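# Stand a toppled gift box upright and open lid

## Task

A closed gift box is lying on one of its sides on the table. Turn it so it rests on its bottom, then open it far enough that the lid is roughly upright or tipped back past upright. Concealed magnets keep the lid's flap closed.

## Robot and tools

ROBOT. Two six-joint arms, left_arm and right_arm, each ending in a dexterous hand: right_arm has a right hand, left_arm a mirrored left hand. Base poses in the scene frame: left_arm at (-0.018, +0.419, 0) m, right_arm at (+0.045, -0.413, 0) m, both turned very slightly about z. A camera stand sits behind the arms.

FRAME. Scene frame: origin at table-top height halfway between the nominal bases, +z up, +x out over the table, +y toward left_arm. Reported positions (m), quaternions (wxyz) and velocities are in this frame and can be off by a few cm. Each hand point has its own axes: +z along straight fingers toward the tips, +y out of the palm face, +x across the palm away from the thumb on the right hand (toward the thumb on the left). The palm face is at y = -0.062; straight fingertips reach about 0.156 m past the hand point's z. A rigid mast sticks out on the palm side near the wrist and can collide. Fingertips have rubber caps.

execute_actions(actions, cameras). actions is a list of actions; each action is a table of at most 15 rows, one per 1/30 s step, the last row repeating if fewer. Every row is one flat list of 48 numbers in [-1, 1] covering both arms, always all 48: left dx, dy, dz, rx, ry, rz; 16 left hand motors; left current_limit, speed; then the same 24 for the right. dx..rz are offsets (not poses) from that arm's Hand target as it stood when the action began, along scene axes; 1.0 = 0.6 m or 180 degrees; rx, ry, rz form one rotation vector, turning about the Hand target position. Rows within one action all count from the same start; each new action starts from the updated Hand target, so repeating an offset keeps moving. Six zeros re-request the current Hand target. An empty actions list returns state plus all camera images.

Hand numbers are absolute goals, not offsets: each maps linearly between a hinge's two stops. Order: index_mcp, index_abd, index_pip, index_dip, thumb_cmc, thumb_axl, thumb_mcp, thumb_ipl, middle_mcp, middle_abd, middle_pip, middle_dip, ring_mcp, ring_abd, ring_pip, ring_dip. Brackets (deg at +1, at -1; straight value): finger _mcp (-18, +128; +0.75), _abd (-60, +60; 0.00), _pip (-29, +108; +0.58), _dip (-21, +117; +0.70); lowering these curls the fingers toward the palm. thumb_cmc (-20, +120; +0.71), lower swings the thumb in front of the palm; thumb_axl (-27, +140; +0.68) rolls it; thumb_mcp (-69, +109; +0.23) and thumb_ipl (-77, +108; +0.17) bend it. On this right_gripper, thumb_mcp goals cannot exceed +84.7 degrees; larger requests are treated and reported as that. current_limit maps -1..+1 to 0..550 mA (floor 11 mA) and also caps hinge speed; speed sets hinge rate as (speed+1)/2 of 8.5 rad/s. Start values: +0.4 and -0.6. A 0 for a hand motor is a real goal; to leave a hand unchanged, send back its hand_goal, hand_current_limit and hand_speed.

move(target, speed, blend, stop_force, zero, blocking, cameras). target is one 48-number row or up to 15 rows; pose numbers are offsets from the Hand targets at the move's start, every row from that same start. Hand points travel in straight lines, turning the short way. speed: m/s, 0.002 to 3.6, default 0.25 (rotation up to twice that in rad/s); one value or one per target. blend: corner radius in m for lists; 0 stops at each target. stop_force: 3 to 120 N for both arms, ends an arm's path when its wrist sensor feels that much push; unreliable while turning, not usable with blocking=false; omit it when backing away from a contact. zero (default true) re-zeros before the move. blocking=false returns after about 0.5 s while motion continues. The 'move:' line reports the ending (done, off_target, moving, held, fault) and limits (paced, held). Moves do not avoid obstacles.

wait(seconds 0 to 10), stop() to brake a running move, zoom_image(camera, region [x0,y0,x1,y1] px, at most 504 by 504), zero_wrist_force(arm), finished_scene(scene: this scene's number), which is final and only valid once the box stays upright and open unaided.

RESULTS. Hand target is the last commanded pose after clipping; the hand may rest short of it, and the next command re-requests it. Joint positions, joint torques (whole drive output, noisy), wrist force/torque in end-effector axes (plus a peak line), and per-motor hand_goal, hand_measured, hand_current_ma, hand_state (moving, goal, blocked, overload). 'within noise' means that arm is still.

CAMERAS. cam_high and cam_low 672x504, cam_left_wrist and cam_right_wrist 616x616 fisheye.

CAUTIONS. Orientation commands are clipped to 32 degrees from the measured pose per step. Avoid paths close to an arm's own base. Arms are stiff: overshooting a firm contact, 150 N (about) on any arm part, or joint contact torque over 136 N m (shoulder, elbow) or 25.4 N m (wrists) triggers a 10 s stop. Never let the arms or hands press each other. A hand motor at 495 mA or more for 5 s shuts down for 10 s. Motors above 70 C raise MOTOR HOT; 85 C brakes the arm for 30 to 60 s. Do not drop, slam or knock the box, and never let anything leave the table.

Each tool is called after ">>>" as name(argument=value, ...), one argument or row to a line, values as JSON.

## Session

>>> execute_actions(
  actions=[],
)

>>> zoom_image(
  camera="cam_high",
  region=[220, 180, 400, 380],
)

>>> zoom_image(
  camera="cam_low",
  region=[290, 170, 450, 290],
)

Scene clock: 0.00 s.
left_arm: end_effector_position=(+0.3919, +0.4837, +0.2300) hand_goal=(+0.754, +0.000, +0.576, +0.696, +0.714, +0.678, +0.226, +0.168, +0.754, +0.000, +0.576, +0.696, +0.754, +0.000, +0.576, +0.696) hand_measured=(+0.754, +0.000, +0.576, +0.696, +0.714, +0.678, +0.226, +0.168, +0.754, +0.000, +0.576, +0.696, +0.754, +0.000, +0.576, +0.696) hand_current_ma=(+0, +0, +0, +0, +0, +0, +0, +0, +0, +0, +0, +0, +0, +0, +0, +0) hand_state=(goal, goal, goal, goal, goal, goal, goal, goal, goal, goal, goal, goal, goal, goal, goal, goal) hand_current_limit=0.40 hand_speed=-0.60 end_effector_quat_wxyz=(+0.000, +0.025, +1.000, +0.000) | right_arm: end_effector_position=(+0.4483, -0.5124, +0.2300) hand_goal=(+0.754, +0.000, +0.576, +0.696, +0.714, +0.678, +0.226, +0.168, +0.754, +0.000, +0.576, +0.696, +0.754, +0.000, +0.576, +0.696) hand_measured=(+0.754, +0.000, +0.576, +0.696, +0.714, +0.678, +0.226, +0.168, +0.754, +0.000, +0.576, +0.696, +0.754, +0.000, +0.576, +0.696) hand_current_ma=(+0, +0, +0, +0, +0, +0, +0, +0, +0, +0, +0, +0, +0, +0, +0, +0) hand_state=(goal, goal, goal, goal, goal, goal, goal, goal, goal, goal, goal, goal, goal, goal, goal, goal) hand_current_limit=0.40 hand_speed=-0.60 end_effector_quat_wxyz=(+0.000, +1.000, -0.018, +0.000)
Joint positions: left_arm=[3.458 -1.419 -2.042 -1.252 1.571 -1.255] | right_arm=[-0.316 -1.723 2.042 -1.89 -1.571 1.255]
Joint velocities: within noise
Joint torques (N m): no reading
Wrist force (N): no reading
Wrist torque (N m): no reading
Wrist force, peak (N): no reading
Hand target: left_arm +0.3919, +0.4837, +0.2300; +0.000, +0.025, +1.000, +0.000 | right_arm +0.4483, -0.5124, +0.2300; +0.000, +1.000, -0.018, +0.000

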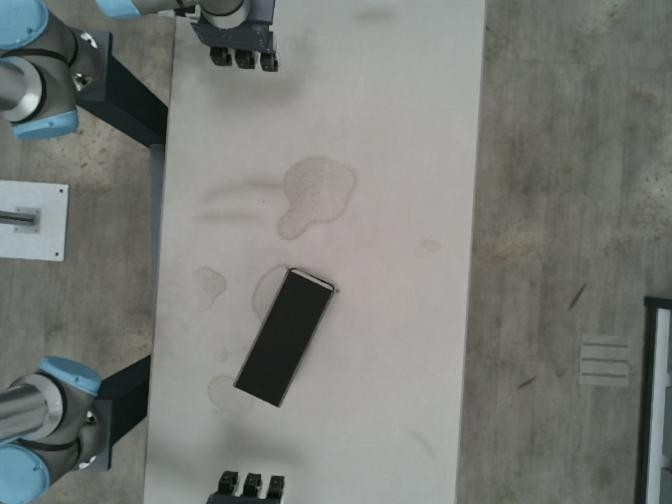

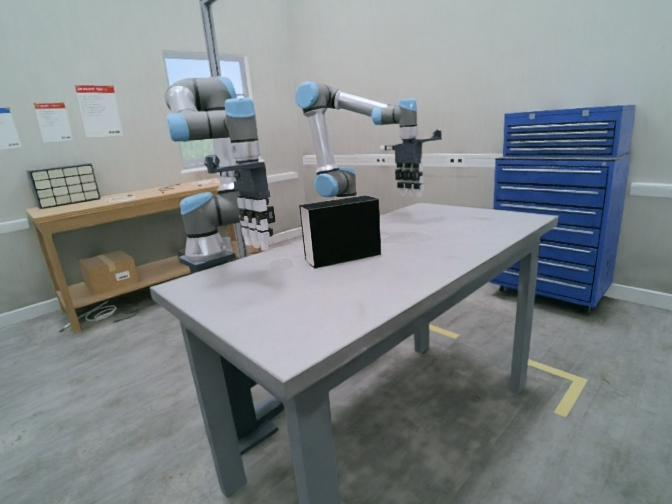

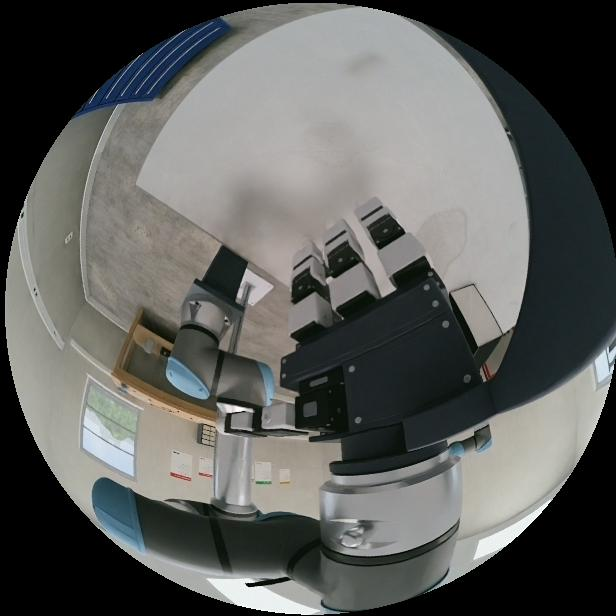

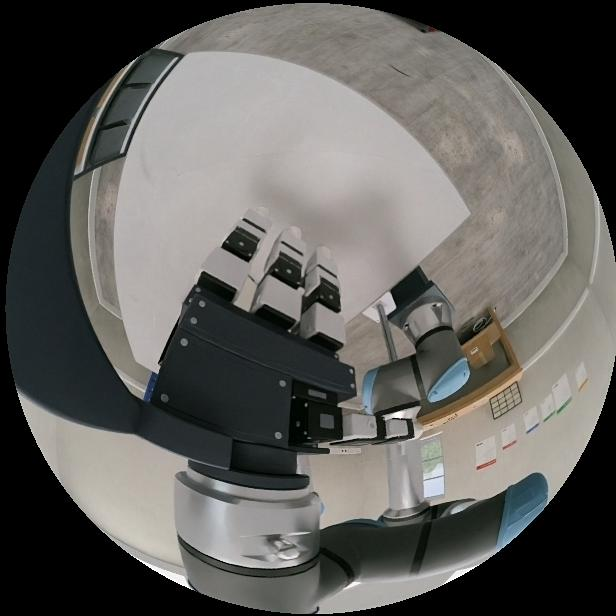

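Scaled by 2.520.

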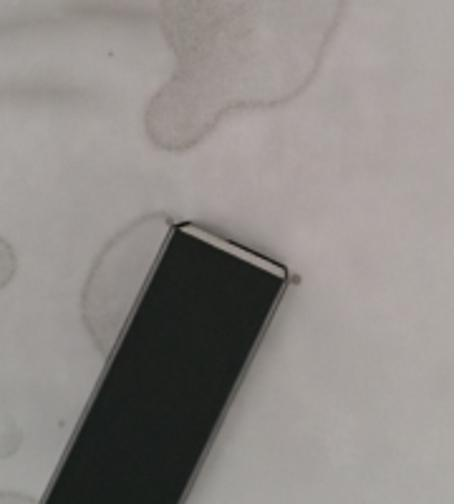

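Scaled by 3.150.

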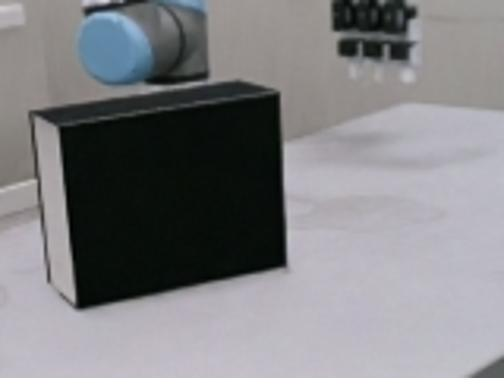

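>>> zoom_image(
  camera="cam_high",
  region=[225, 260, 345, 410],
)

>>> zoom_image(
  camera="cam_low",
  region=[295, 190, 390, 275],
)

>>> zoom_image(
  camera="cam_high",
  region=[275, 260, 345, 310],
)

>>> zoom_image(
  camera="cam_high",
  region=[225, 360, 295, 415],
)

Scaled by 3.360.

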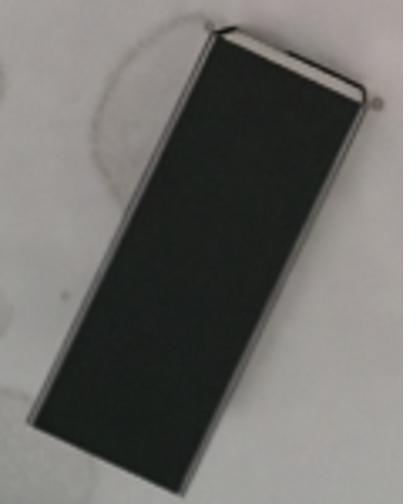

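Scaled by 5.305.

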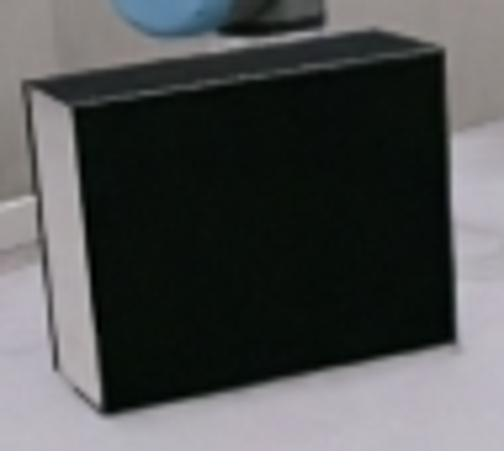

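Scaled by 7.200.

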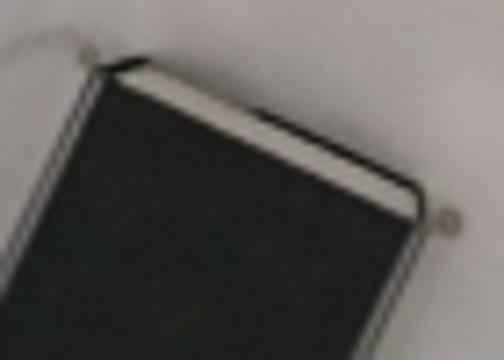

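Scaled by 7.200.

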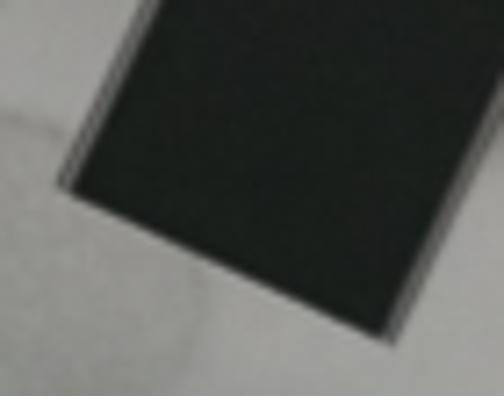

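>>> move(
  target=[
    [0.1802,-0.2728,0,0,0,-0.5556,0.754,0,-0.737,-0.609,0.714,0.678,0.226,0.168,0.3425,0,0.1387,0.2609,0.754,0,-0.737,-0.609,0.75,-0.4,0.0195,0.08,0,0,0,0.45,0.754,0,-0.737,-0.609,0.714,0.678,0.226,0.168,0.3425,0,0.1387,0.2609,0.754,0,-0.737,-0.609,0.75,-0.4],
    [0.3615,-0.6062,0,0,0,0.8922,0.754,0,-0.737,-0.609,0.714,0.678,0.226,0.168,0.3425,0,0.1387,0.2609,0.754,0,-0.737,-0.609,0.75,-0.4,0.0195,0.154,0,0,0,0.8878,0.754,0,-0.737,-0.609,0.714,0.678,0.226,0.168,0.3425,0,0.1387,0.2609,0.754,0,-0.737,-0.609,0.75,-0.4],
    [0.3615,-0.772,-0.115,0,0,0.8922,0.754,0,-0.737,-0.609,0.714,0.678,0.226,0.168,0.3425,0,0.1387,0.2609,0.754,0,-0.737,-0.609,0.75,-0.4,0.0303,0.3098,-0.115,0,0,0.8878,0.754,0,-0.737,-0.609,0.714,0.678,0.226,0.168,0.3425,0,0.1387,0.2609,0.754,0,-0.737,-0.609,0.75,-0.4],
  ],
  speed=[0.6,0.6,0.3],
  blend=[0.02,0.02,0],
  cameras=["all"],
)

>>> zoom_image(
  camera="cam_high",
  region=[200, 180, 400, 430],
)

>>> zoom_image(
  camera="cam_low",
  region=[280, 160, 420, 290],
)

Scene clock: 14.97 s.
left_arm: end_effector_position=(+0.6088, +0.0205, +0.1611) hand_goal=(+0.754, +0.000, -0.736, -0.608, +0.714, +0.678, +0.226, +0.168, +0.342, +0.000, +0.138, +0.260, +0.754, +0.000, -0.736, -0.608) hand_measured=(+0.754, +0.000, -0.730, -0.604, +0.714, +0.678, +0.224, +0.168, +0.352, +0.000, +0.144, +0.264, +0.754, +0.000, -0.728, -0.606) hand_current_ma=(+0, +0, +4, +1, +0, +0, -2, +0, +8, +0, +4, +2, +0, +0, +5, +1) hand_state=(goal, goal, goal, goal, goal, goal, goal, goal, goal, goal, goal, goal, goal, goal, goal, goal) hand_current_limit=0.75 hand_speed=-0.40 end_effector_quat_wxyz=(+0.000, +0.981, -0.194, +0.000) | right_arm: end_effector_position=(+0.4664, -0.3266, +0.1611) hand_goal=(+0.754, +0.000, -0.736, -0.608, +0.714, +0.678, +0.226, +0.168, +0.342, +0.000, +0.138, +0.260, +0.754, +0.000, -0.736, -0.608) hand_measured=(+0.754, +0.000, -0.730, -0.606, +0.714, +0.678, +0.224, +0.168, +0.352, +0.000, +0.144, +0.264, +0.754, +0.000, -0.730, -0.606) hand_current_ma=(+0, +0, +5, +1, +0, +0, -2, +0, +9, +0, +5, +2, +0, +0, +4, +1) hand_state=(goal, goal, goal, goal, goal, goal, goal, goal, goal, goal, goal, goal, goal, goal, goal, goal) hand_current_limit=0.75 hand_speed=-0.40 end_effector_quat_wxyz=(+0.000, +0.193, +0.981, +0.000)
Joint positions: left_arm=[2.927 -2.137 -1.343 -1.232 1.571 1.695] | right_arm=[-0.29 -1.814 2.303 -2.06 -1.571 -1.509]
Joint torques (N m): left_arm=[-4.6 38.29 8.51 4.03 2.54 -1.2] | right_arm=[9.57 -7.11 -16.86 -4.54 -1.13 2.62]
Wrist force (N): left_arm=[0.0 0.2 -0.3] | right_arm=[0.2 -0.2 0.1]
Wrist torque (N m): left_arm=[0.11 0.01 -0.08] | right_arm=[0.03 -0.02 0.05]
Wrist force, peak (N): left_arm=[0.8 2.8 1.3] | right_arm=[0.8 2.3 1.6]
Hand target: left_arm +0.6088, +0.0205, +0.1610; +0.000, +0.981, -0.194, +0.000 | right_arm +0.4664, -0.3266, +0.1610; +0.000, +0.193, +0.981, +0.000
Off the commanded pose: left_arm 0.000 m, 0 deg | right_arm 0.000 m, 0 deg.
move: done

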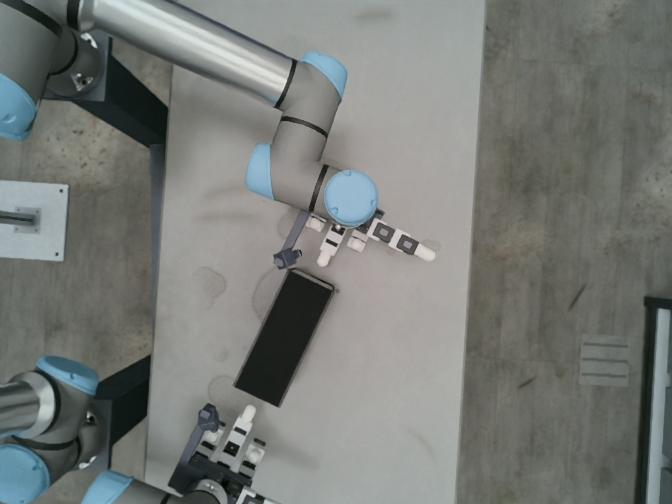

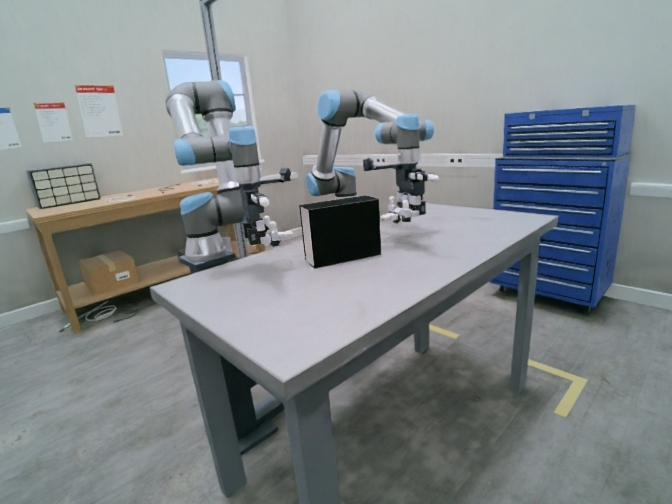

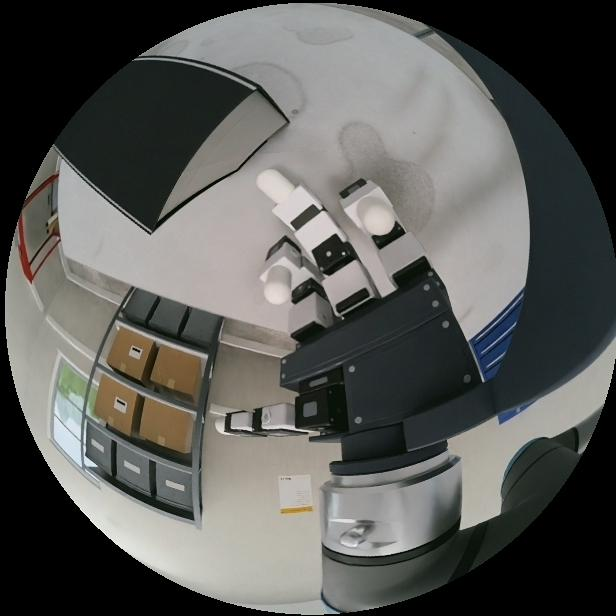

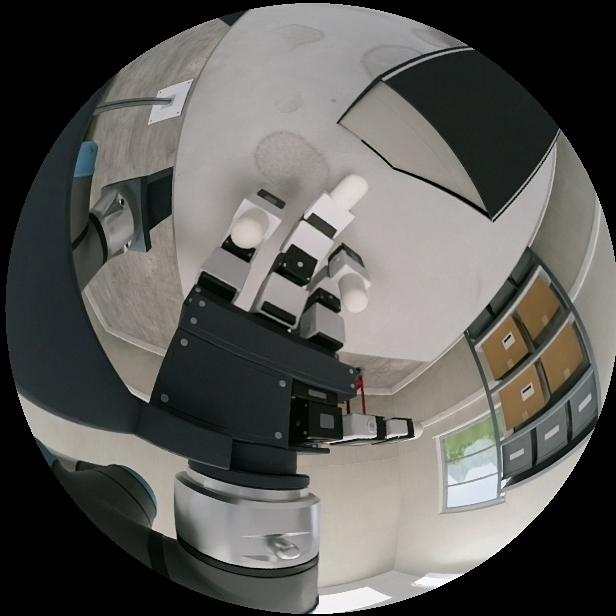

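Scaled by 2.016.

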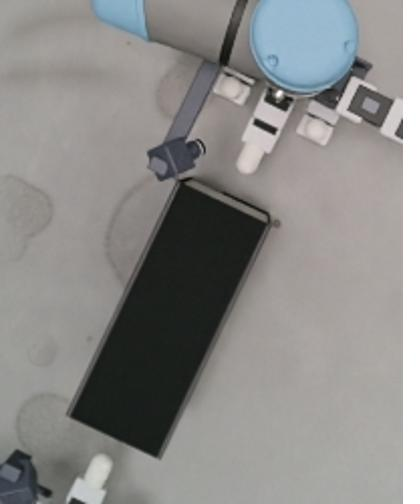

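Scaled by 3.600.

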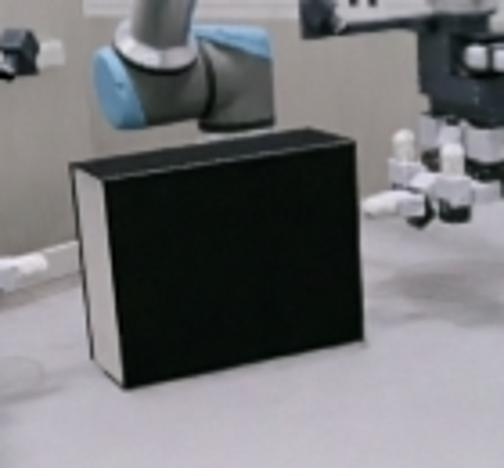

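>>> move(
  target=[-0.0316,-0.0771,0,0,0,0,0.754,0,-0.737,-0.609,0.714,0.678,0.226,0.168,0.3425,0,0.1387,0.2609,0.754,0,-0.737,-0.609,0.75,-0.4,0.0348,0.0848,0,0,0,0,0.754,0,-0.737,-0.609,0.714,0.678,0.226,0.168,0.3425,0,0.1387,0.2609,0.754,0,-0.737,-0.609,0.75,-0.4],
  speed=0.03,
  stop_force=3,
  cameras=["cam_high","cam_left_wrist","cam_right_wrist"],
)

>>> zoom_image(
  camera="cam_high",
  region=[200, 220, 380, 430],
)

Scene clock: 19.03 s.
left_arm: end_effector_position=(+0.5942, -0.0151, +0.1610) hand_goal=(+0.754, +0.000, -0.736, -0.608, +0.714, +0.678, +0.226, +0.168, +0.342, +0.000, +0.138, +0.260, +0.754, +0.000, -0.736, -0.608) hand_measured=(+0.754, +0.000, -0.730, -0.604, +0.714, +0.678, +0.224, +0.168, +0.360, +0.000, +0.136, +0.256, +0.754, +0.000, -0.728, -0.606) hand_current_ma=(+0, +0, +4, +1, +0, +0, -2, +0, +21, +0, +0, -2, +0, +0, +5, +1) hand_state=(goal, goal, goal, goal, goal, goal, goal, goal, goal, goal, goal, goal, goal, goal, goal, goal) hand_current_limit=0.75 hand_speed=-0.40 end_effector_quat_wxyz=(+0.000, +0.981, -0.194, +0.000) | right_arm: end_effector_position=(+0.4825, -0.2874, +0.1610) hand_goal=(+0.754, +0.000, -0.736, -0.608, +0.714, +0.678, +0.226, +0.168, +0.342, +0.000, +0.138, +0.260, +0.754, +0.000, -0.736, -0.608) hand_measured=(+0.754, +0.000, -0.730, -0.606, +0.714, +0.678, +0.224, +0.168, +0.358, -0.002, +0.138, +0.258, +0.754, +0.000, -0.730, -0.606) hand_current_ma=(+0, +0, +5, +1, +0, +0, -2, +0, +20, +0, +0, -1, +0, +0, +4, +1) hand_state=(goal, goal, goal, goal, goal, goal, goal, goal, goal, goal, goal, goal, goal, goal, goal, goal) hand_current_limit=0.75 hand_speed=-0.40 end_effector_quat_wxyz=(+0.000, +0.193, +0.981, +0.000)
Joint positions: left_arm=[2.872 -2.146 -1.33 -1.237 1.571 1.64] | right_arm=[-0.172 -1.757 2.261 -2.075 -1.571 -1.39]
Joint torques (N m): left_arm=[13.12 58.49 8.39 4.1 0.55 -1.3] | right_arm=[10.51 -9.67 -17.14 -0.51 2.06 2.67]
Wrist force (N): left_arm=[0.0 -0.3 0.0] | right_arm=[0.1 -0.5 0.1]
Wrist torque (N m): left_arm=[0.07 0.00 -0.05] | right_arm=[0.03 -0.02 0.05]
Wrist force, peak (N): left_arm=[-0.4 -7.8 -2.3] | right_arm=[0.2 -7.8 -2.7]
Hand target: left_arm +0.5942, -0.0151, +0.1610; +0.000, +0.981, -0.193, +0.000 (not the last commanded pose) | right_arm +0.4825, -0.2874, +0.1610; +0.000, +0.193, +0.981, +0.000 (not the last commanded pose)
Off the commanded pose: left_arm 0.012 m, 0 deg | right_arm 0.013 m, 0 deg.
move: contact (left_arm, right_arm)
Images, in order (width x height): cam_high 672x504, cam_left_wrist 616x616, cam_right_wrist 616x616.

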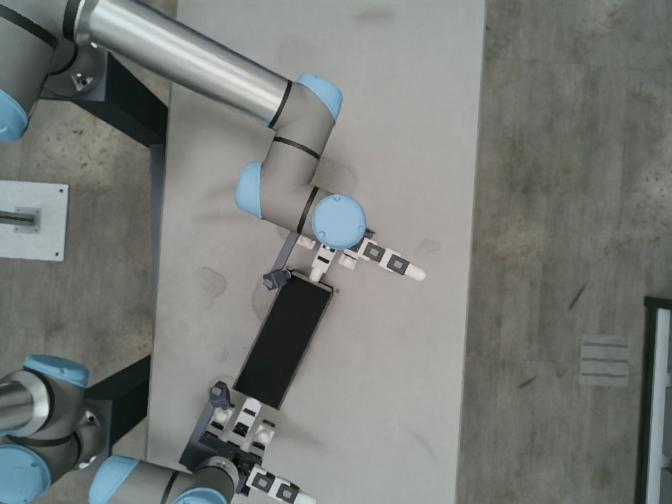

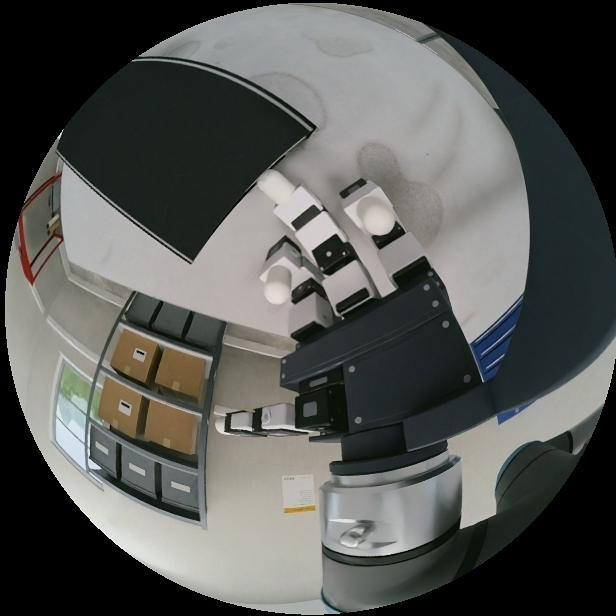

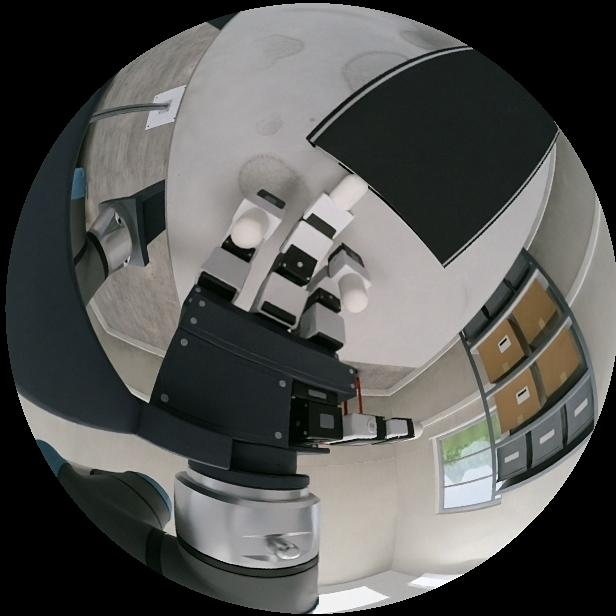

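Scaled by 2.400.

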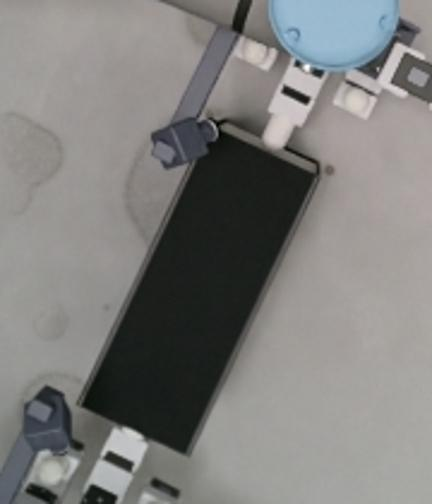

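>>> move(
  target=[0,0,0,0,0,0,0.754,0,-0.737,-0.609,0.714,0.678,0.226,0.168,0.2055,0,0.1387,0.2609,0.754,0,-0.737,-0.609,0.75,-0.7,0,0,0,0,0,0,0.754,0,-0.737,-0.609,0.714,0.678,0.226,0.168,0.0685,0,0.1387,0.2609,0.754,0,-0.737,-0.609,0.0,-0.7],
  speed=0.05,
  cameras=["cam_high","cam_low"],
)

>>> zoom_image(
  camera="cam_low",
  region=[280, 160, 420, 290],
)

Scene clock: 19.80 s.
left_arm: end_effector_position=(+0.5942, -0.0151, +0.1610) hand_goal=(+0.754, +0.000, -0.736, -0.608, +0.714, +0.678, +0.226, +0.168, +0.206, +0.000, +0.138, +0.260, +0.754, +0.000, -0.736, -0.608) hand_measured=(+0.754, +0.000, -0.730, -0.604, +0.714, +0.678, +0.224, +0.168, +0.346, +0.000, +0.150, +0.258, +0.754, +0.000, -0.728, -0.606) hand_current_ma=(+0, +0, +4, +1, +0, +0, -2, +0, +465, +0, +11, -1, +0, +0, +5, +1) hand_state=(goal, goal, goal, goal, goal, goal, goal, goal, blocked, goal, goal, goal, goal, goal, goal, goal) hand_current_limit=0.75 hand_speed=-0.70 end_effector_quat_wxyz=(+0.000, +0.981, -0.193, +0.000) | right_arm: end_effector_position=(+0.4825, -0.2874, +0.1610) hand_goal=(+0.754, +0.000, -0.736, -0.608, +0.714, +0.678, +0.226, +0.168, +0.068, +0.000, +0.138, +0.260, +0.754, +0.000, -0.736, -0.608) hand_measured=(+0.754, +0.000, -0.730, -0.606, +0.714, +0.678, +0.224, +0.168, +0.348, +0.000, +0.148, +0.258, +0.754, +0.000, -0.730, -0.606) hand_current_ma=(+0, +0, +5, +1, +0, +0, -2, +0, +275, +0, +8, +0, +0, +0, +4, +1) hand_state=(goal, goal, goal, goal, goal, goal, goal, goal, blocked, goal, goal, goal, goal, goal, goal, goal) hand_current_limit=0.00 hand_speed=-0.70 end_effector_quat_wxyz=(+0.000, +0.193, +0.981, +0.000)
Joint positions: left_arm=[2.872 -2.146 -1.33 -1.237 1.571 1.64] | right_arm=[-0.172 -1.757 2.261 -2.075 -1.571 -1.39]
Joint torques (N m): left_arm=[2.68 58.16 9.14 3.66 0.7 -1.21] | right_arm=[10.92 -8.82 -17.52 -0.99 1.93 2.46]
Wrist force (N): left_arm=[-0.2 -7.4 -0.6] | right_arm=[-0.2 -5.3 0.0]
Wrist torque (N m): left_arm=[0.18 0.00 0.10] | right_arm=[0.12 0.01 -0.08]
Wrist force, peak (N): left_arm=[-0.5 -7.4 -0.6] | right_arm=[0.0 -5.6 0.0]
Hand target: left_arm +0.5942, -0.0151, +0.1610; +0.000, +0.981, -0.193, +0.000 | right_arm +0.4825, -0.2874, +0.1610; +0.000, +0.193, +0.981, +0.000
Off the commanded pose: left_arm 0.000 m, 0 deg | right_arm 0.000 m, 0 deg.
move: done
Images, in order (width x height): cam_high 672x504, cam_low 672x504.

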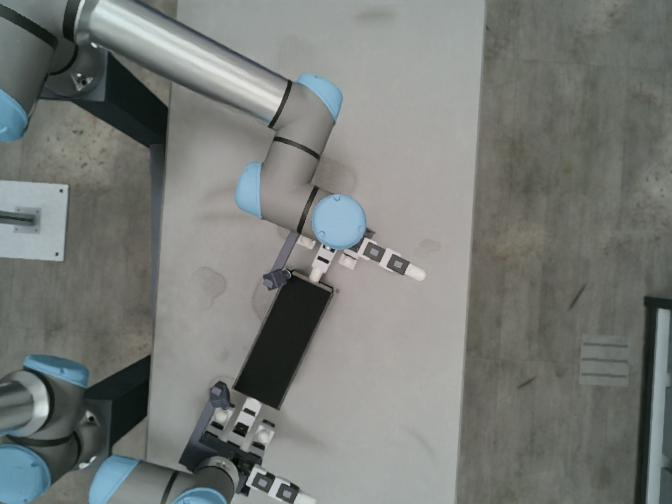

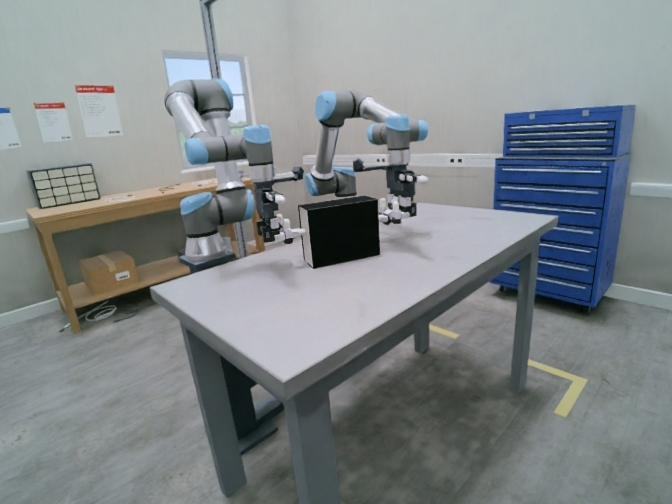

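Scaled by 3.600.

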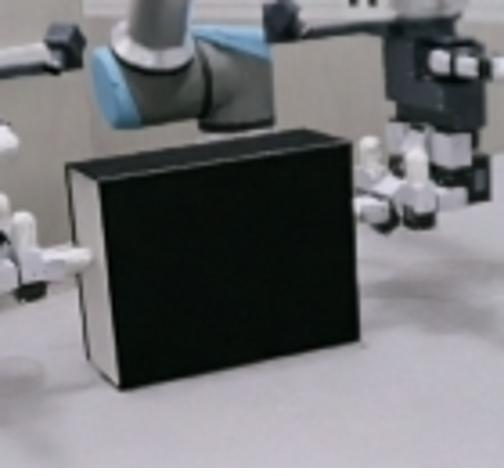

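>>> move(
  target=[
    [0,0,0,0,0,0,0.754,0,-0.737,-0.609,0.714,0.678,0.226,0.168,0.2055,0,0.1387,0.2609,0.754,0,-0.737,-0.609,0.75,-0.7,0,0,0,0,0,0,0.754,0,-0.737,-0.609,0.714,0.678,0.226,0.168,0.0685,0,0.1387,0.2609,0.754,0,-0.737,-0.609,0.4,-0.7],
    [0,0,0.01,0,0,0,0.754,0,-0.737,-0.609,0.714,0.678,0.226,0.168,0.2055,0,0.1387,0.2609,0.754,0,-0.737,-0.609,0.75,-0.7,0,0,0.01,0,0,0,0.754,0,-0.737,-0.609,0.714,0.678,0.226,0.168,0.0685,0,0.1387,0.2609,0.754,0,-0.737,-0.609,0.4,-0.7],
  ],
  speed=0.03,
  cameras=["cam_low"],
)

>>> zoom_image(
  camera="cam_low",
  region=[280, 160, 420, 290],
)

Scene clock: 22.37 s.
left_arm: end_effector_position=(+0.5942, -0.0151, +0.1671) hand_goal=(+0.754, +0.000, -0.736, -0.608, +0.714, +0.678, +0.226, +0.168, +0.206, +0.000, +0.138, +0.260, +0.754, +0.000, -0.736, -0.608) hand_measured=(+0.754, +0.000, -0.730, -0.604, +0.714, +0.678, +0.224, +0.168, +0.340, +0.000, +0.172, +0.272, +0.754, +0.000, -0.728, -0.606) hand_current_ma=(+0, +0, +4, +1, +0, +0, -2, +0, +440, +0, +46, +11, +0, +0, +5, +1) hand_state=(goal, goal, goal, goal, goal, goal, goal, goal, blocked, goal, blocked, goal, goal, goal, goal, goal) hand_current_limit=0.75 hand_speed=-0.70 end_effector_quat_wxyz=(+0.000, +0.981, -0.193, +0.000) | right_arm: end_effector_position=(+0.4825, -0.2874, +0.1671) hand_goal=(+0.754, +0.000, -0.736, -0.608, +0.714, +0.678, +0.226, +0.168, +0.068, +0.000, +0.138, +0.260, +0.754, +0.000, -0.736, -0.608) hand_measured=(+0.754, +0.000, -0.730, -0.606, +0.714, +0.678, +0.224, +0.168, +0.342, +0.000, +0.170, +0.272, +0.754, +0.000, -0.730, -0.606) hand_current_ma=(+0, +0, +5, +1, +0, +0, -2, +0, +385, +0, +50, +13, +0, +0, +4, +1) hand_state=(goal, goal, goal, goal, goal, goal, goal, goal, blocked, goal, blocked, goal, goal, goal, goal, goal) hand_current_limit=0.40 hand_speed=-0.70 end_effector_quat_wxyz=(+0.000, +0.193, +0.981, +0.000)
Joint positions: left_arm=[2.872 -2.141 -1.321 -1.25 1.571 1.64] | right_arm=[-0.172 -1.766 2.25 -2.056 -1.571 -1.39]
Joint torques (N m): left_arm=[-14.08 50.06 19.36 4.32 0.32 -1.29] | right_arm=[10.06 -9.18 -19.4 -4.89 2.2 2.58]
Wrist force (N): left_arm=[-0.3 -3.2 1.2] | right_arm=[0.2 -3.2 1.7]
Wrist torque (N m): left_arm=[0.19 0.08 -0.01] | right_arm=[0.17 -0.07 -0.01]
Wrist force, peak (N): left_arm=[-0.3 -7.7 -0.3] | right_arm=[0.1 -7.0 -0.4]
Hand target: left_arm +0.5942, -0.0151, +0.1670; +0.000, +0.981, -0.193, +0.000 | right_arm +0.4825, -0.2874, +0.1670; +0.000, +0.193, +0.981, +0.000
Off the commanded pose: left_arm 0.000 m, 0 deg | right_arm 0.000 m, 0 deg.
move: done
Images, in order (width x height): cam_low 672x504.

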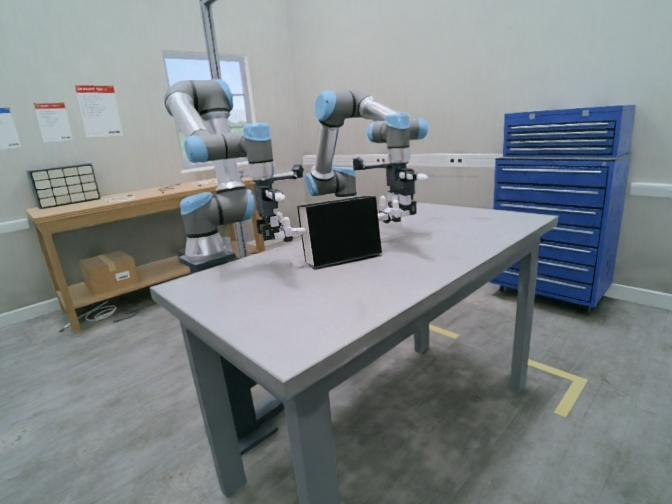

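Scaled by 3.600.

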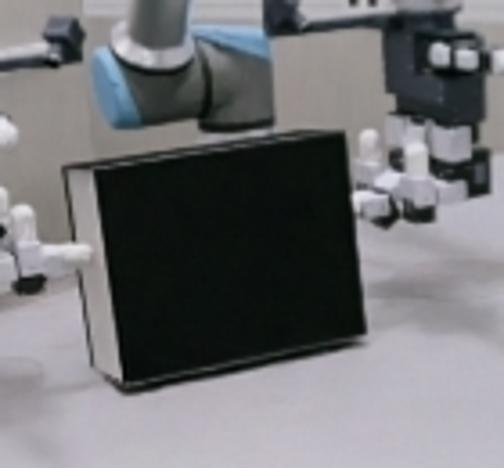

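>>> move(
  target=[
    [0,0,-0.01,0,0,0,0.754,0,-0.737,-0.609,0.714,0.678,0.226,0.168,0.2055,0,0.1387,0.2609,0.754,0,-0.737,-0.609,0.75,-0.7,0,0,-0.01,0,0,0,0.754,0,-0.737,-0.609,0.714,0.678,0.226,0.168,0.0685,0,0.1387,0.2609,0.754,0,-0.737,-0.609,0.4,-0.7],
    [0,0,-0.01,0,0,0,0.754,0,-0.737,-0.609,0.714,0.678,0.226,0.168,0.4795,0,0.2117,0.4058,0.754,0,-0.737,-0.609,0.75,-0.6,0,0,-0.01,0,0,0,0.754,0,-0.737,-0.609,0.714,0.678,0.226,0.168,0.4795,0,0.2117,0.4058,0.754,0,-0.737,-0.609,0.75,-0.6],
    [0.0471,0.0117,-0.0325,0,0,0,0.754,0,-0.737,-0.609,0.714,0.678,0.226,0.168,0.4795,0,0.2117,0.4058,0.754,0,-0.737,-0.609,0.75,-0.6,0.0252,-0.0417,-0.0325,0,0,0,0.754,0,-0.737,-0.609,0.714,0.678,0.226,0.168,0.4795,0,0.2117,0.4058,0.754,0,-0.737,-0.609,0.75,-0.6],
    [0.0471,0.0117,-0.0325,0,0,0,0.754,0,-0.737,-0.609,0.714,0.678,0.226,0.168,0.0,0,0.2117,0.4058,0.754,0,-0.737,-0.609,0.75,-0.7,0.0252,-0.0417,-0.0325,0,0,0,0.754,0,-0.737,-0.609,0.714,0.678,0.226,0.168,0.0,0,0.2117,0.4058,0.754,0,-0.737,-0.609,0.75,-0.7],
  ],
  speed=[0.03,0.05,0.1,0.05],
  cameras=["cam_low","cam_high","cam_right_wrist"],
)

>>> zoom_image(
  camera="cam_low",
  region=[280, 160, 420, 290],
)

>>> zoom_image(
  camera="cam_high",
  region=[200, 220, 380, 430],
)

Scene clock: 28.90 s.
left_arm: end_effector_position=(+0.6225, -0.0081, +0.1475) hand_goal=(+0.754, +0.000, -0.736, -0.608, +0.714, +0.678, +0.226, +0.168, +0.000, +0.000, +0.212, +0.406, +0.754, +0.000, -0.736, -0.608) hand_measured=(+0.754, +0.000, -0.730, -0.604, +0.714, +0.678, +0.224, +0.168, +0.082, +0.000, +0.220, +0.406, +0.754, +0.000, -0.728, -0.606) hand_current_ma=(+0, +0, +4, +1, +0, +0, -2, +0, +203, +0, +4, +0, +0, +0, +5, +1) hand_state=(goal, goal, goal, goal, goal, goal, goal, goal, blocked, goal, goal, goal, goal, goal, goal, goal) hand_current_limit=0.75 hand_speed=-0.70 end_effector_quat_wxyz=(+0.000, +0.981, -0.193, +0.000) | right_arm: end_effector_position=(+0.4976, -0.3125, +0.1475) hand_goal=(+0.754, +0.000, -0.736, -0.608, +0.714, +0.678, +0.226, +0.168, +0.000, +0.000, +0.212, +0.406, +0.754, +0.000, -0.736, -0.608) hand_measured=(+0.754, +0.000, -0.730, -0.606, +0.714, +0.678, +0.224, +0.168, +0.086, +0.000, +0.224, +0.406, +0.754, +0.000, -0.730, -0.606) hand_current_ma=(+0, +0, +5, +1, +0, +0, -2, +0, +238, +0, +10, +0, +0, +0, +4, +1) hand_state=(goal, goal, goal, goal, goal, goal, goal, goal, blocked, goal, goal, goal, goal, goal, goal, goal) hand_current_limit=0.75 hand_speed=-0.70 end_effector_quat_wxyz=(+0.000, +0.193, +0.981, +0.000)
Joint positions: left_arm=[2.894 -2.207 -1.265 -1.24 1.571 1.662] | right_arm=[-0.228 -1.702 2.257 -2.126 -1.571 -1.446]
Joint torques (N m): left_arm=[-12.43 61.04 9.18 3.9 -1.69 -1.56] | right_arm=[10.34 -21.42 -14.72 -1.6 -1.48 2.59]
Wrist force (N): left_arm=[-0.1 -5.4 0.3] | right_arm=[0.3 -5.3 0.5]
Wrist torque (N m): left_arm=[0.02 0.04 0.04] | right_arm=[0.09 -0.05 -0.19]
Wrist force, peak (N): left_arm=[1.5 -16.1 -4.5] | right_arm=[-1.7 -15.0 -4.3]
Hand target: left_arm +0.6225, -0.0081, +0.1475; +0.000, +0.981, -0.193, +0.000 | right_arm +0.4976, -0.3125, +0.1475; +0.000, +0.193, +0.981, +0.000
Off the commanded pose: left_arm 0.000 m, 0 deg | right_arm 0.000 m, 0 deg.
move: done
Images, in order (width x height): cam_high 672x504, cam_low 672x504, cam_right_wrist 616x616.

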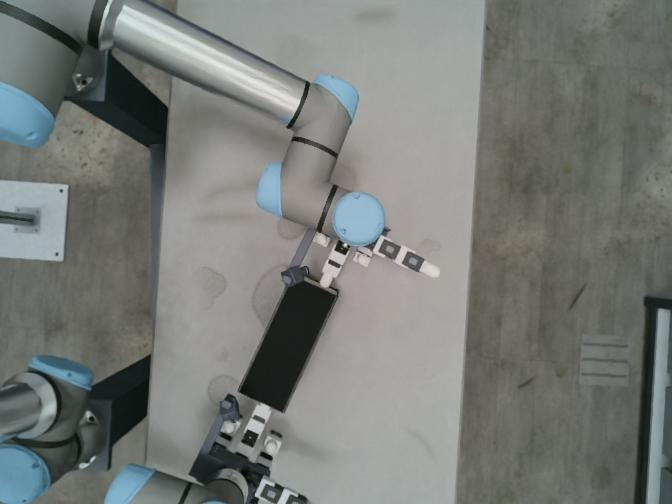

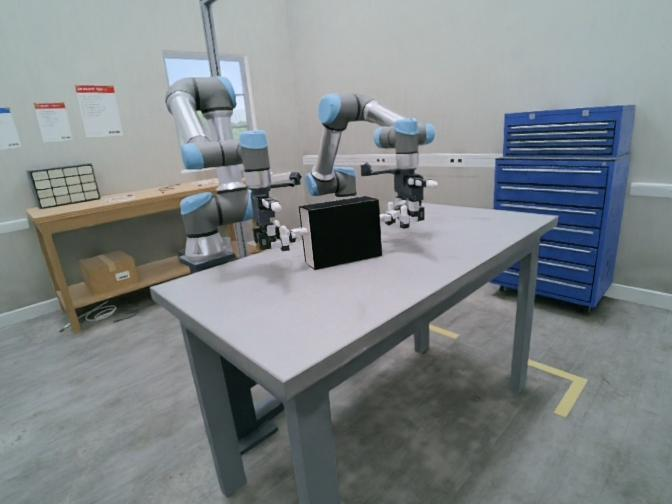

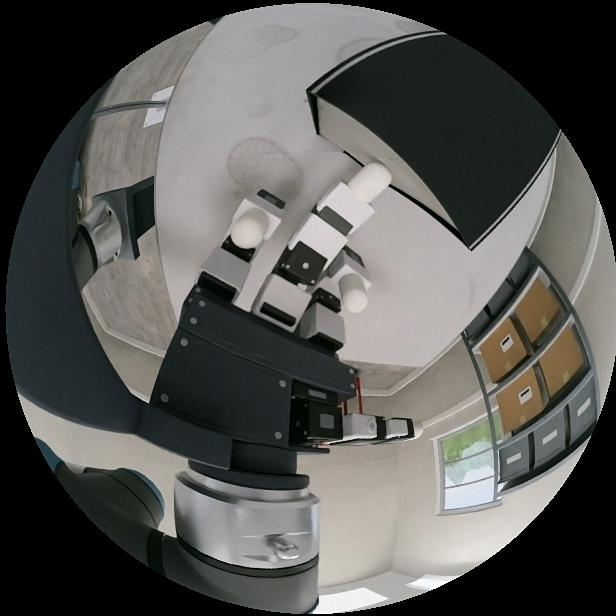

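Scaled by 3.600.

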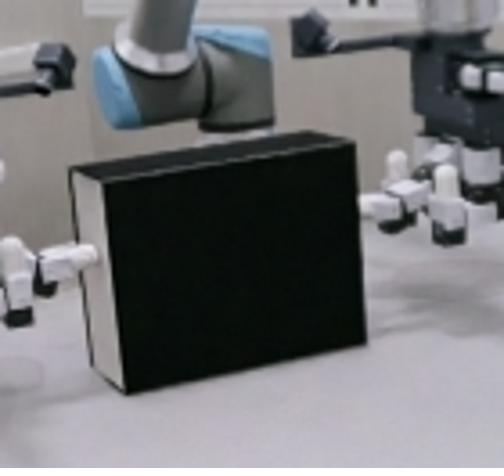

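Scaled by 2.400.

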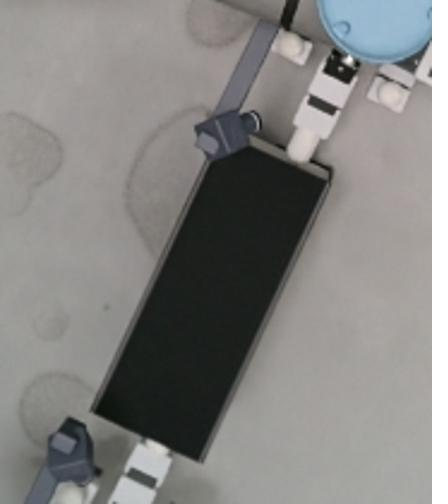

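>>> move(
  target=[
    [0,0,0,0,0,0,0.754,0,-0.737,-0.609,0.714,0.678,0.226,0.168,-0.0685,0,0.2117,0.4058,0.754,0,-0.737,-0.609,0.75,-0.7,0,0,0,0,0,0,0.754,0,-0.737,-0.609,0.714,0.678,0.226,0.168,-0.0685,0,0.2117,0.4058,0.754,0,-0.737,-0.609,0.75,-0.7],
    [-0.0527,0.0203,0.0253,0,0,0,0.754,0,-0.737,-0.609,0.714,0.678,0.226,0.168,-0.0685,0,0.2117,0.4058,0.754,0,-0.737,-0.609,0.75,-0.7,-0.0519,0.02,0.0197,0,0,0,0.754,0,-0.737,-0.609,0.714,0.678,0.226,0.168,-0.0685,0,0.2117,0.4058,0.754,0,-0.737,-0.609,0.75,-0.7],
  ],
  speed=0.05,
  cameras=["cam_low","cam_high"],
)

>>> zoom_image(
  camera="cam_low",
  region=[280, 160, 420, 290],
)

>>> zoom_image(
  camera="cam_high",
  region=[200, 220, 380, 430],
)

Scene clock: 33.03 s.
left_arm: end_effector_position=(+0.5909, +0.0041, +0.1627) hand_goal=(+0.754, +0.000, -0.736, -0.608, +0.714, +0.678, +0.226, +0.168, -0.068, +0.000, +0.212, +0.406, +0.754, +0.000, -0.736, -0.608) hand_measured=(+0.754, +0.000, -0.730, -0.604, +0.714, +0.678, +0.224, +0.168, +0.074, +0.002, +0.244, +0.416, +0.754, +0.000, -0.728, -0.606) hand_current_ma=(+0, +0, +4, +1, +0, +0, -2, +0, +481, +0, +45, +8, +0, +0, +5, +1) hand_state=(goal, goal, goal, goal, goal, goal, goal, goal, blocked, goal, blocked, goal, goal, goal, goal, goal) hand_current_limit=0.75 hand_speed=-0.70 end_effector_quat_wxyz=(+0.000, +0.981, -0.194, +0.000) | right_arm: end_effector_position=(+0.4664, -0.3004, +0.1592) hand_goal=(+0.754, +0.000, -0.736, -0.608, +0.714, +0.678, +0.226, +0.168, -0.068, +0.000, +0.212, +0.406, +0.754, +0.000, -0.736, -0.608) hand_measured=(+0.754, +0.000, -0.730, -0.606, +0.714, +0.678, +0.224, +0.168, +0.076, +0.002, +0.240, +0.414, +0.754, +0.000, -0.730, -0.606) hand_current_ma=(+0, +0, +5, +1, +0, +0, -2, +0, +479, +0, +42, +7, +0, +0, +4, +1) hand_state=(goal, goal, goal, goal, goal, goal, goal, goal, blocked, goal, blocked, goal, goal, goal, goal, goal) hand_current_limit=0.75 hand_speed=-0.70 end_effector_quat_wxyz=(+0.000, +0.193, +0.981, +0.000) end_effector_velocity=(+0.002, +0.000, +0.000) end_effector_angular_velocity=(+0.000, -0.002, +0.000)
Joint positions: left_arm=[2.897 -2.116 -1.373 -1.223 1.571 1.665] | right_arm=[-0.217 -1.805 2.302 -2.068 -1.571 -1.436]
Joint velocities: left_arm=[within noise] | right_arm=[0 0.005 -0.003 -0.005 0 0]
Joint torques (N m): left_arm=[6.16 35.44 30.56 1.95 -0.78 1] | right_arm=[-5.03 -3.76 -30.6 -4.76 4.35 0.09]
Wrist force (N): left_arm=[-0.1 -6.8 1.5] | right_arm=[-0.2 -6.5 1.1]
Wrist torque (N m): left_arm=[0.12 0.08 0.06] | right_arm=[0.11 -0.01 -0.26]
Wrist force, peak (N): left_arm=[-0.1 -9.0 0.8] | right_arm=[0.4 -8.9 0.6]
Hand target: left_arm +0.5909, +0.0041, +0.1627; +0.000, +0.981, -0.193, +0.000 | right_arm +0.4665, -0.3005, +0.1593; +0.000, +0.193, +0.981, +0.000
Off the commanded pose: left_arm 0.000 m, 0 deg | right_arm 0.000 m, 0 deg.
move: done
Images, in order (width x height): cam_high 672x504, cam_low 672x504.

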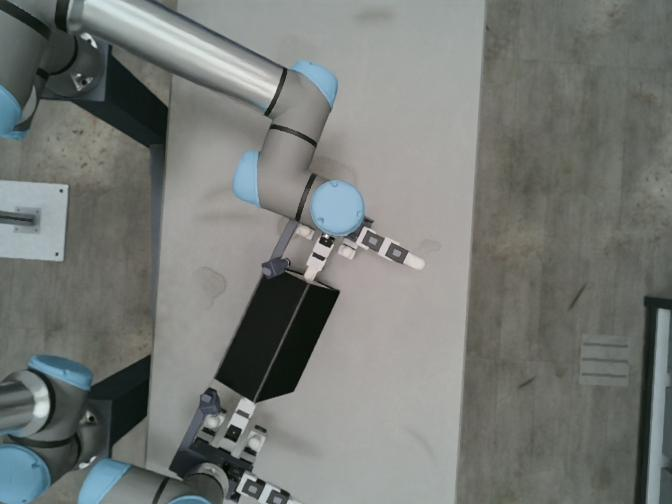

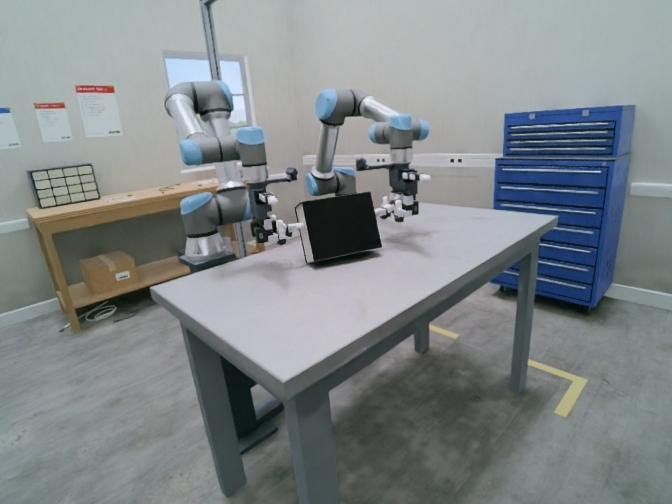

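Scaled by 3.600.

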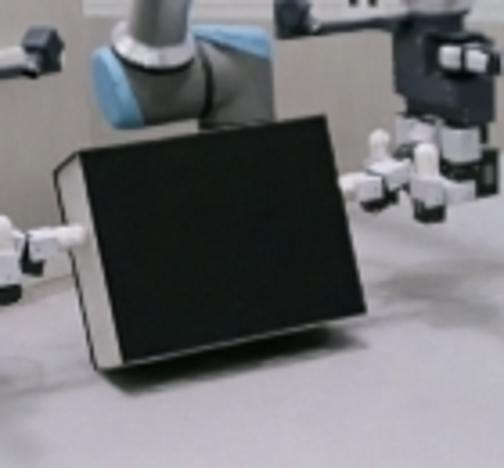

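Scaled by 2.400.

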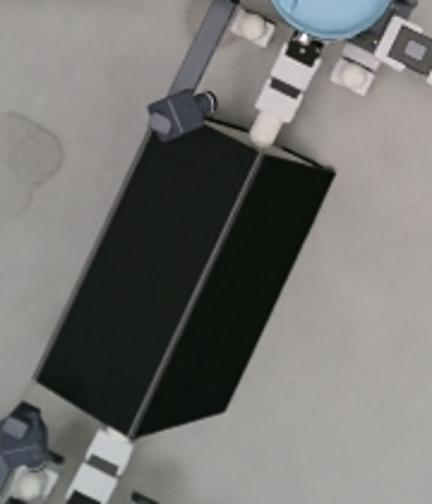

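>>> move(
  target=[
    [-0.0565,0.0218,0.0075,0,0,0,0.754,0,-0.737,-0.609,0.714,0.678,0.226,0.168,-0.0685,0,0.2117,0.4058,0.754,0,-0.737,-0.609,0.75,-0.7,-0.0544,0.021,0.0022,0,0,0,0.754,0,-0.737,-0.609,0.714,0.678,0.226,0.168,-0.0685,0,0.2117,0.4058,0.754,0,-0.737,-0.609,0.75,-0.7],
    [-0.1129,0.0436,-0.001,0,0,0,0.754,0,-0.737,-0.609,0.714,0.678,0.226,0.168,-0.0685,0,0.2117,0.4058,0.754,0,-0.737,-0.609,0.75,-0.7,-0.1076,0.0415,-0.0107,0,0,0,0.754,0,-0.737,-0.609,0.714,0.678,0.226,0.168,-0.0685,0,0.2117,0.4058,0.754,0,-0.737,-0.609,0.75,-0.7],
  ],
  speed=0.06,
  blend=[0.005,0],
  cameras=["cam_low","cam_high"],
)

>>> zoom_image(
  camera="cam_low",
  region=[280, 160, 420, 290],
)

>>> zoom_image(
  camera="cam_high",
  region=[200, 220, 380, 430],
)

Scene clock: 35.10 s.
left_arm: end_effector_position=(+0.5231, +0.0303, +0.1621) hand_goal=(+0.754, +0.000, -0.736, -0.608, +0.714, +0.678, +0.226, +0.168, -0.068, +0.000, +0.212, +0.406, +0.754, +0.000, -0.736, -0.608) hand_measured=(+0.754, +0.000, -0.730, -0.604, +0.714, +0.678, +0.224, +0.168, +0.074, +0.000, +0.248, +0.416, +0.754, +0.000, -0.728, -0.606) hand_current_ma=(+0, +0, +4, +1, +0, +0, -2, +0, +481, +0, +53, +9, +0, +0, +5, +1) hand_state=(goal, goal, goal, goal, goal, goal, goal, goal, blocked, goal, blocked, goal, goal, goal, goal, goal) hand_current_limit=0.75 hand_speed=-0.70 end_effector_quat_wxyz=(+0.000, +0.981, -0.194, +0.000) | right_arm: end_effector_position=(+0.4019, -0.2755, +0.1529) hand_goal=(+0.754, +0.000, -0.736, -0.608, +0.714, +0.678, +0.226, +0.168, -0.068, +0.000, +0.212, +0.406, +0.754, +0.000, -0.736, -0.608) hand_measured=(+0.754, +0.000, -0.730, -0.606, +0.714, +0.678, +0.224, +0.168, +0.072, +0.002, +0.248, +0.418, +0.754, +0.000, -0.730, -0.606) hand_current_ma=(+0, +0, +5, +1, +0, +0, -2, +0, +481, +0, +56, +11, +0, +0, +4, +1) hand_state=(goal, goal, goal, goal, goal, goal, goal, goal, blocked, goal, blocked, goal, goal, goal, goal, goal) hand_current_limit=0.75 hand_speed=-0.70 end_effector_quat_wxyz=(+0.000, +0.193, +0.981, +0.000)
Joint positions: left_arm=[2.906 -1.956 -1.619 -1.138 1.571 1.674] | right_arm=[-0.189 -1.99 2.433 -2.014 -1.571 -1.407]
Joint torques (N m): left_arm=[2.45 30.48 25.56 1.35 -2.43 -0.19] | right_arm=[-12.36 -2.05 -28.55 -4.77 2.67 -2.45]
Wrist force (N): left_arm=[0.0 -6.4 1.3] | right_arm=[0.1 -6.5 1.7]
Wrist torque (N m): left_arm=[0.19 0.02 0.08] | right_arm=[0.12 -0.07 -0.22]
Wrist force, peak (N): left_arm=[0.0 -8.0 1.5] | right_arm=[0.0 -7.9 0.8]
Hand target: left_arm +0.5231, +0.0303, +0.1621; +0.000, +0.981, -0.193, +0.000 | right_arm +0.4019, -0.2756, +0.1529; +0.000, +0.193, +0.981, +0.000
Off the commanded pose: left_arm 0.000 m, 0 deg | right_arm 0.000 m, 0 deg.
move: done
Images, in order (width x height): cam_high 672x504, cam_low 672x504.

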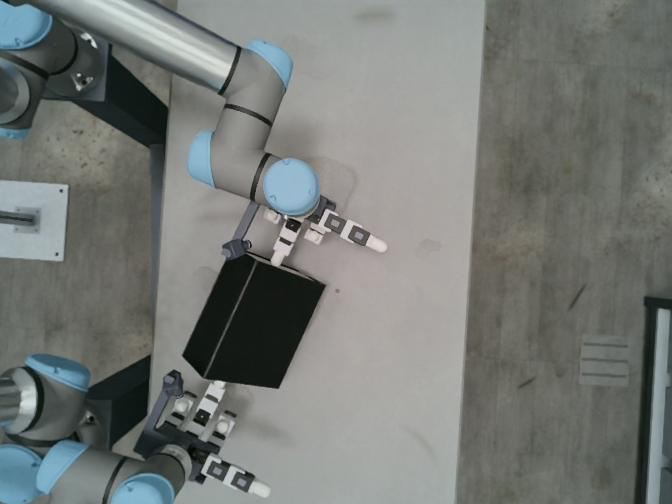

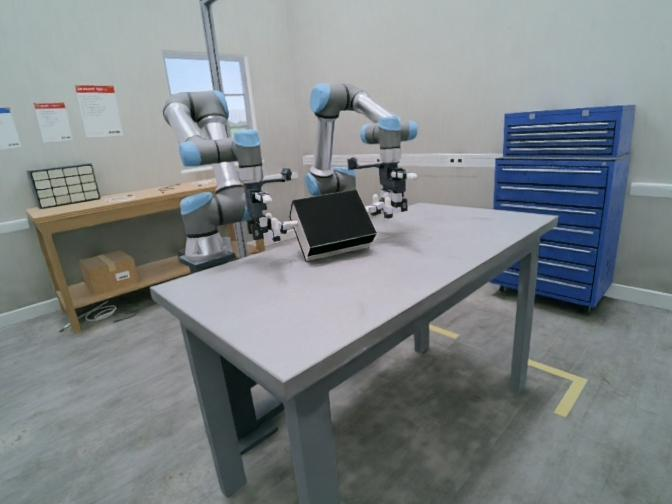

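Scaled by 3.600.

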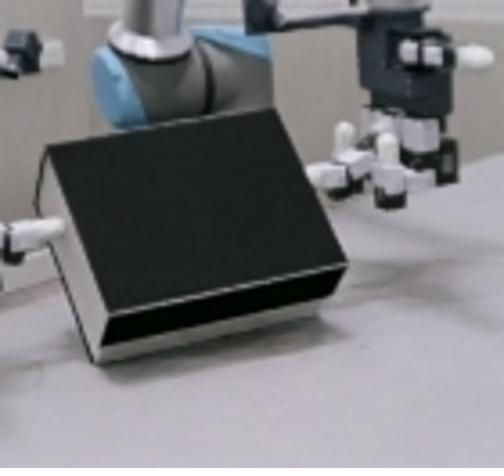

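Scaled by 2.400.

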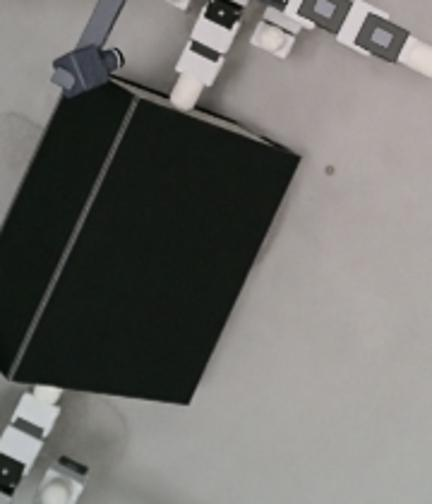

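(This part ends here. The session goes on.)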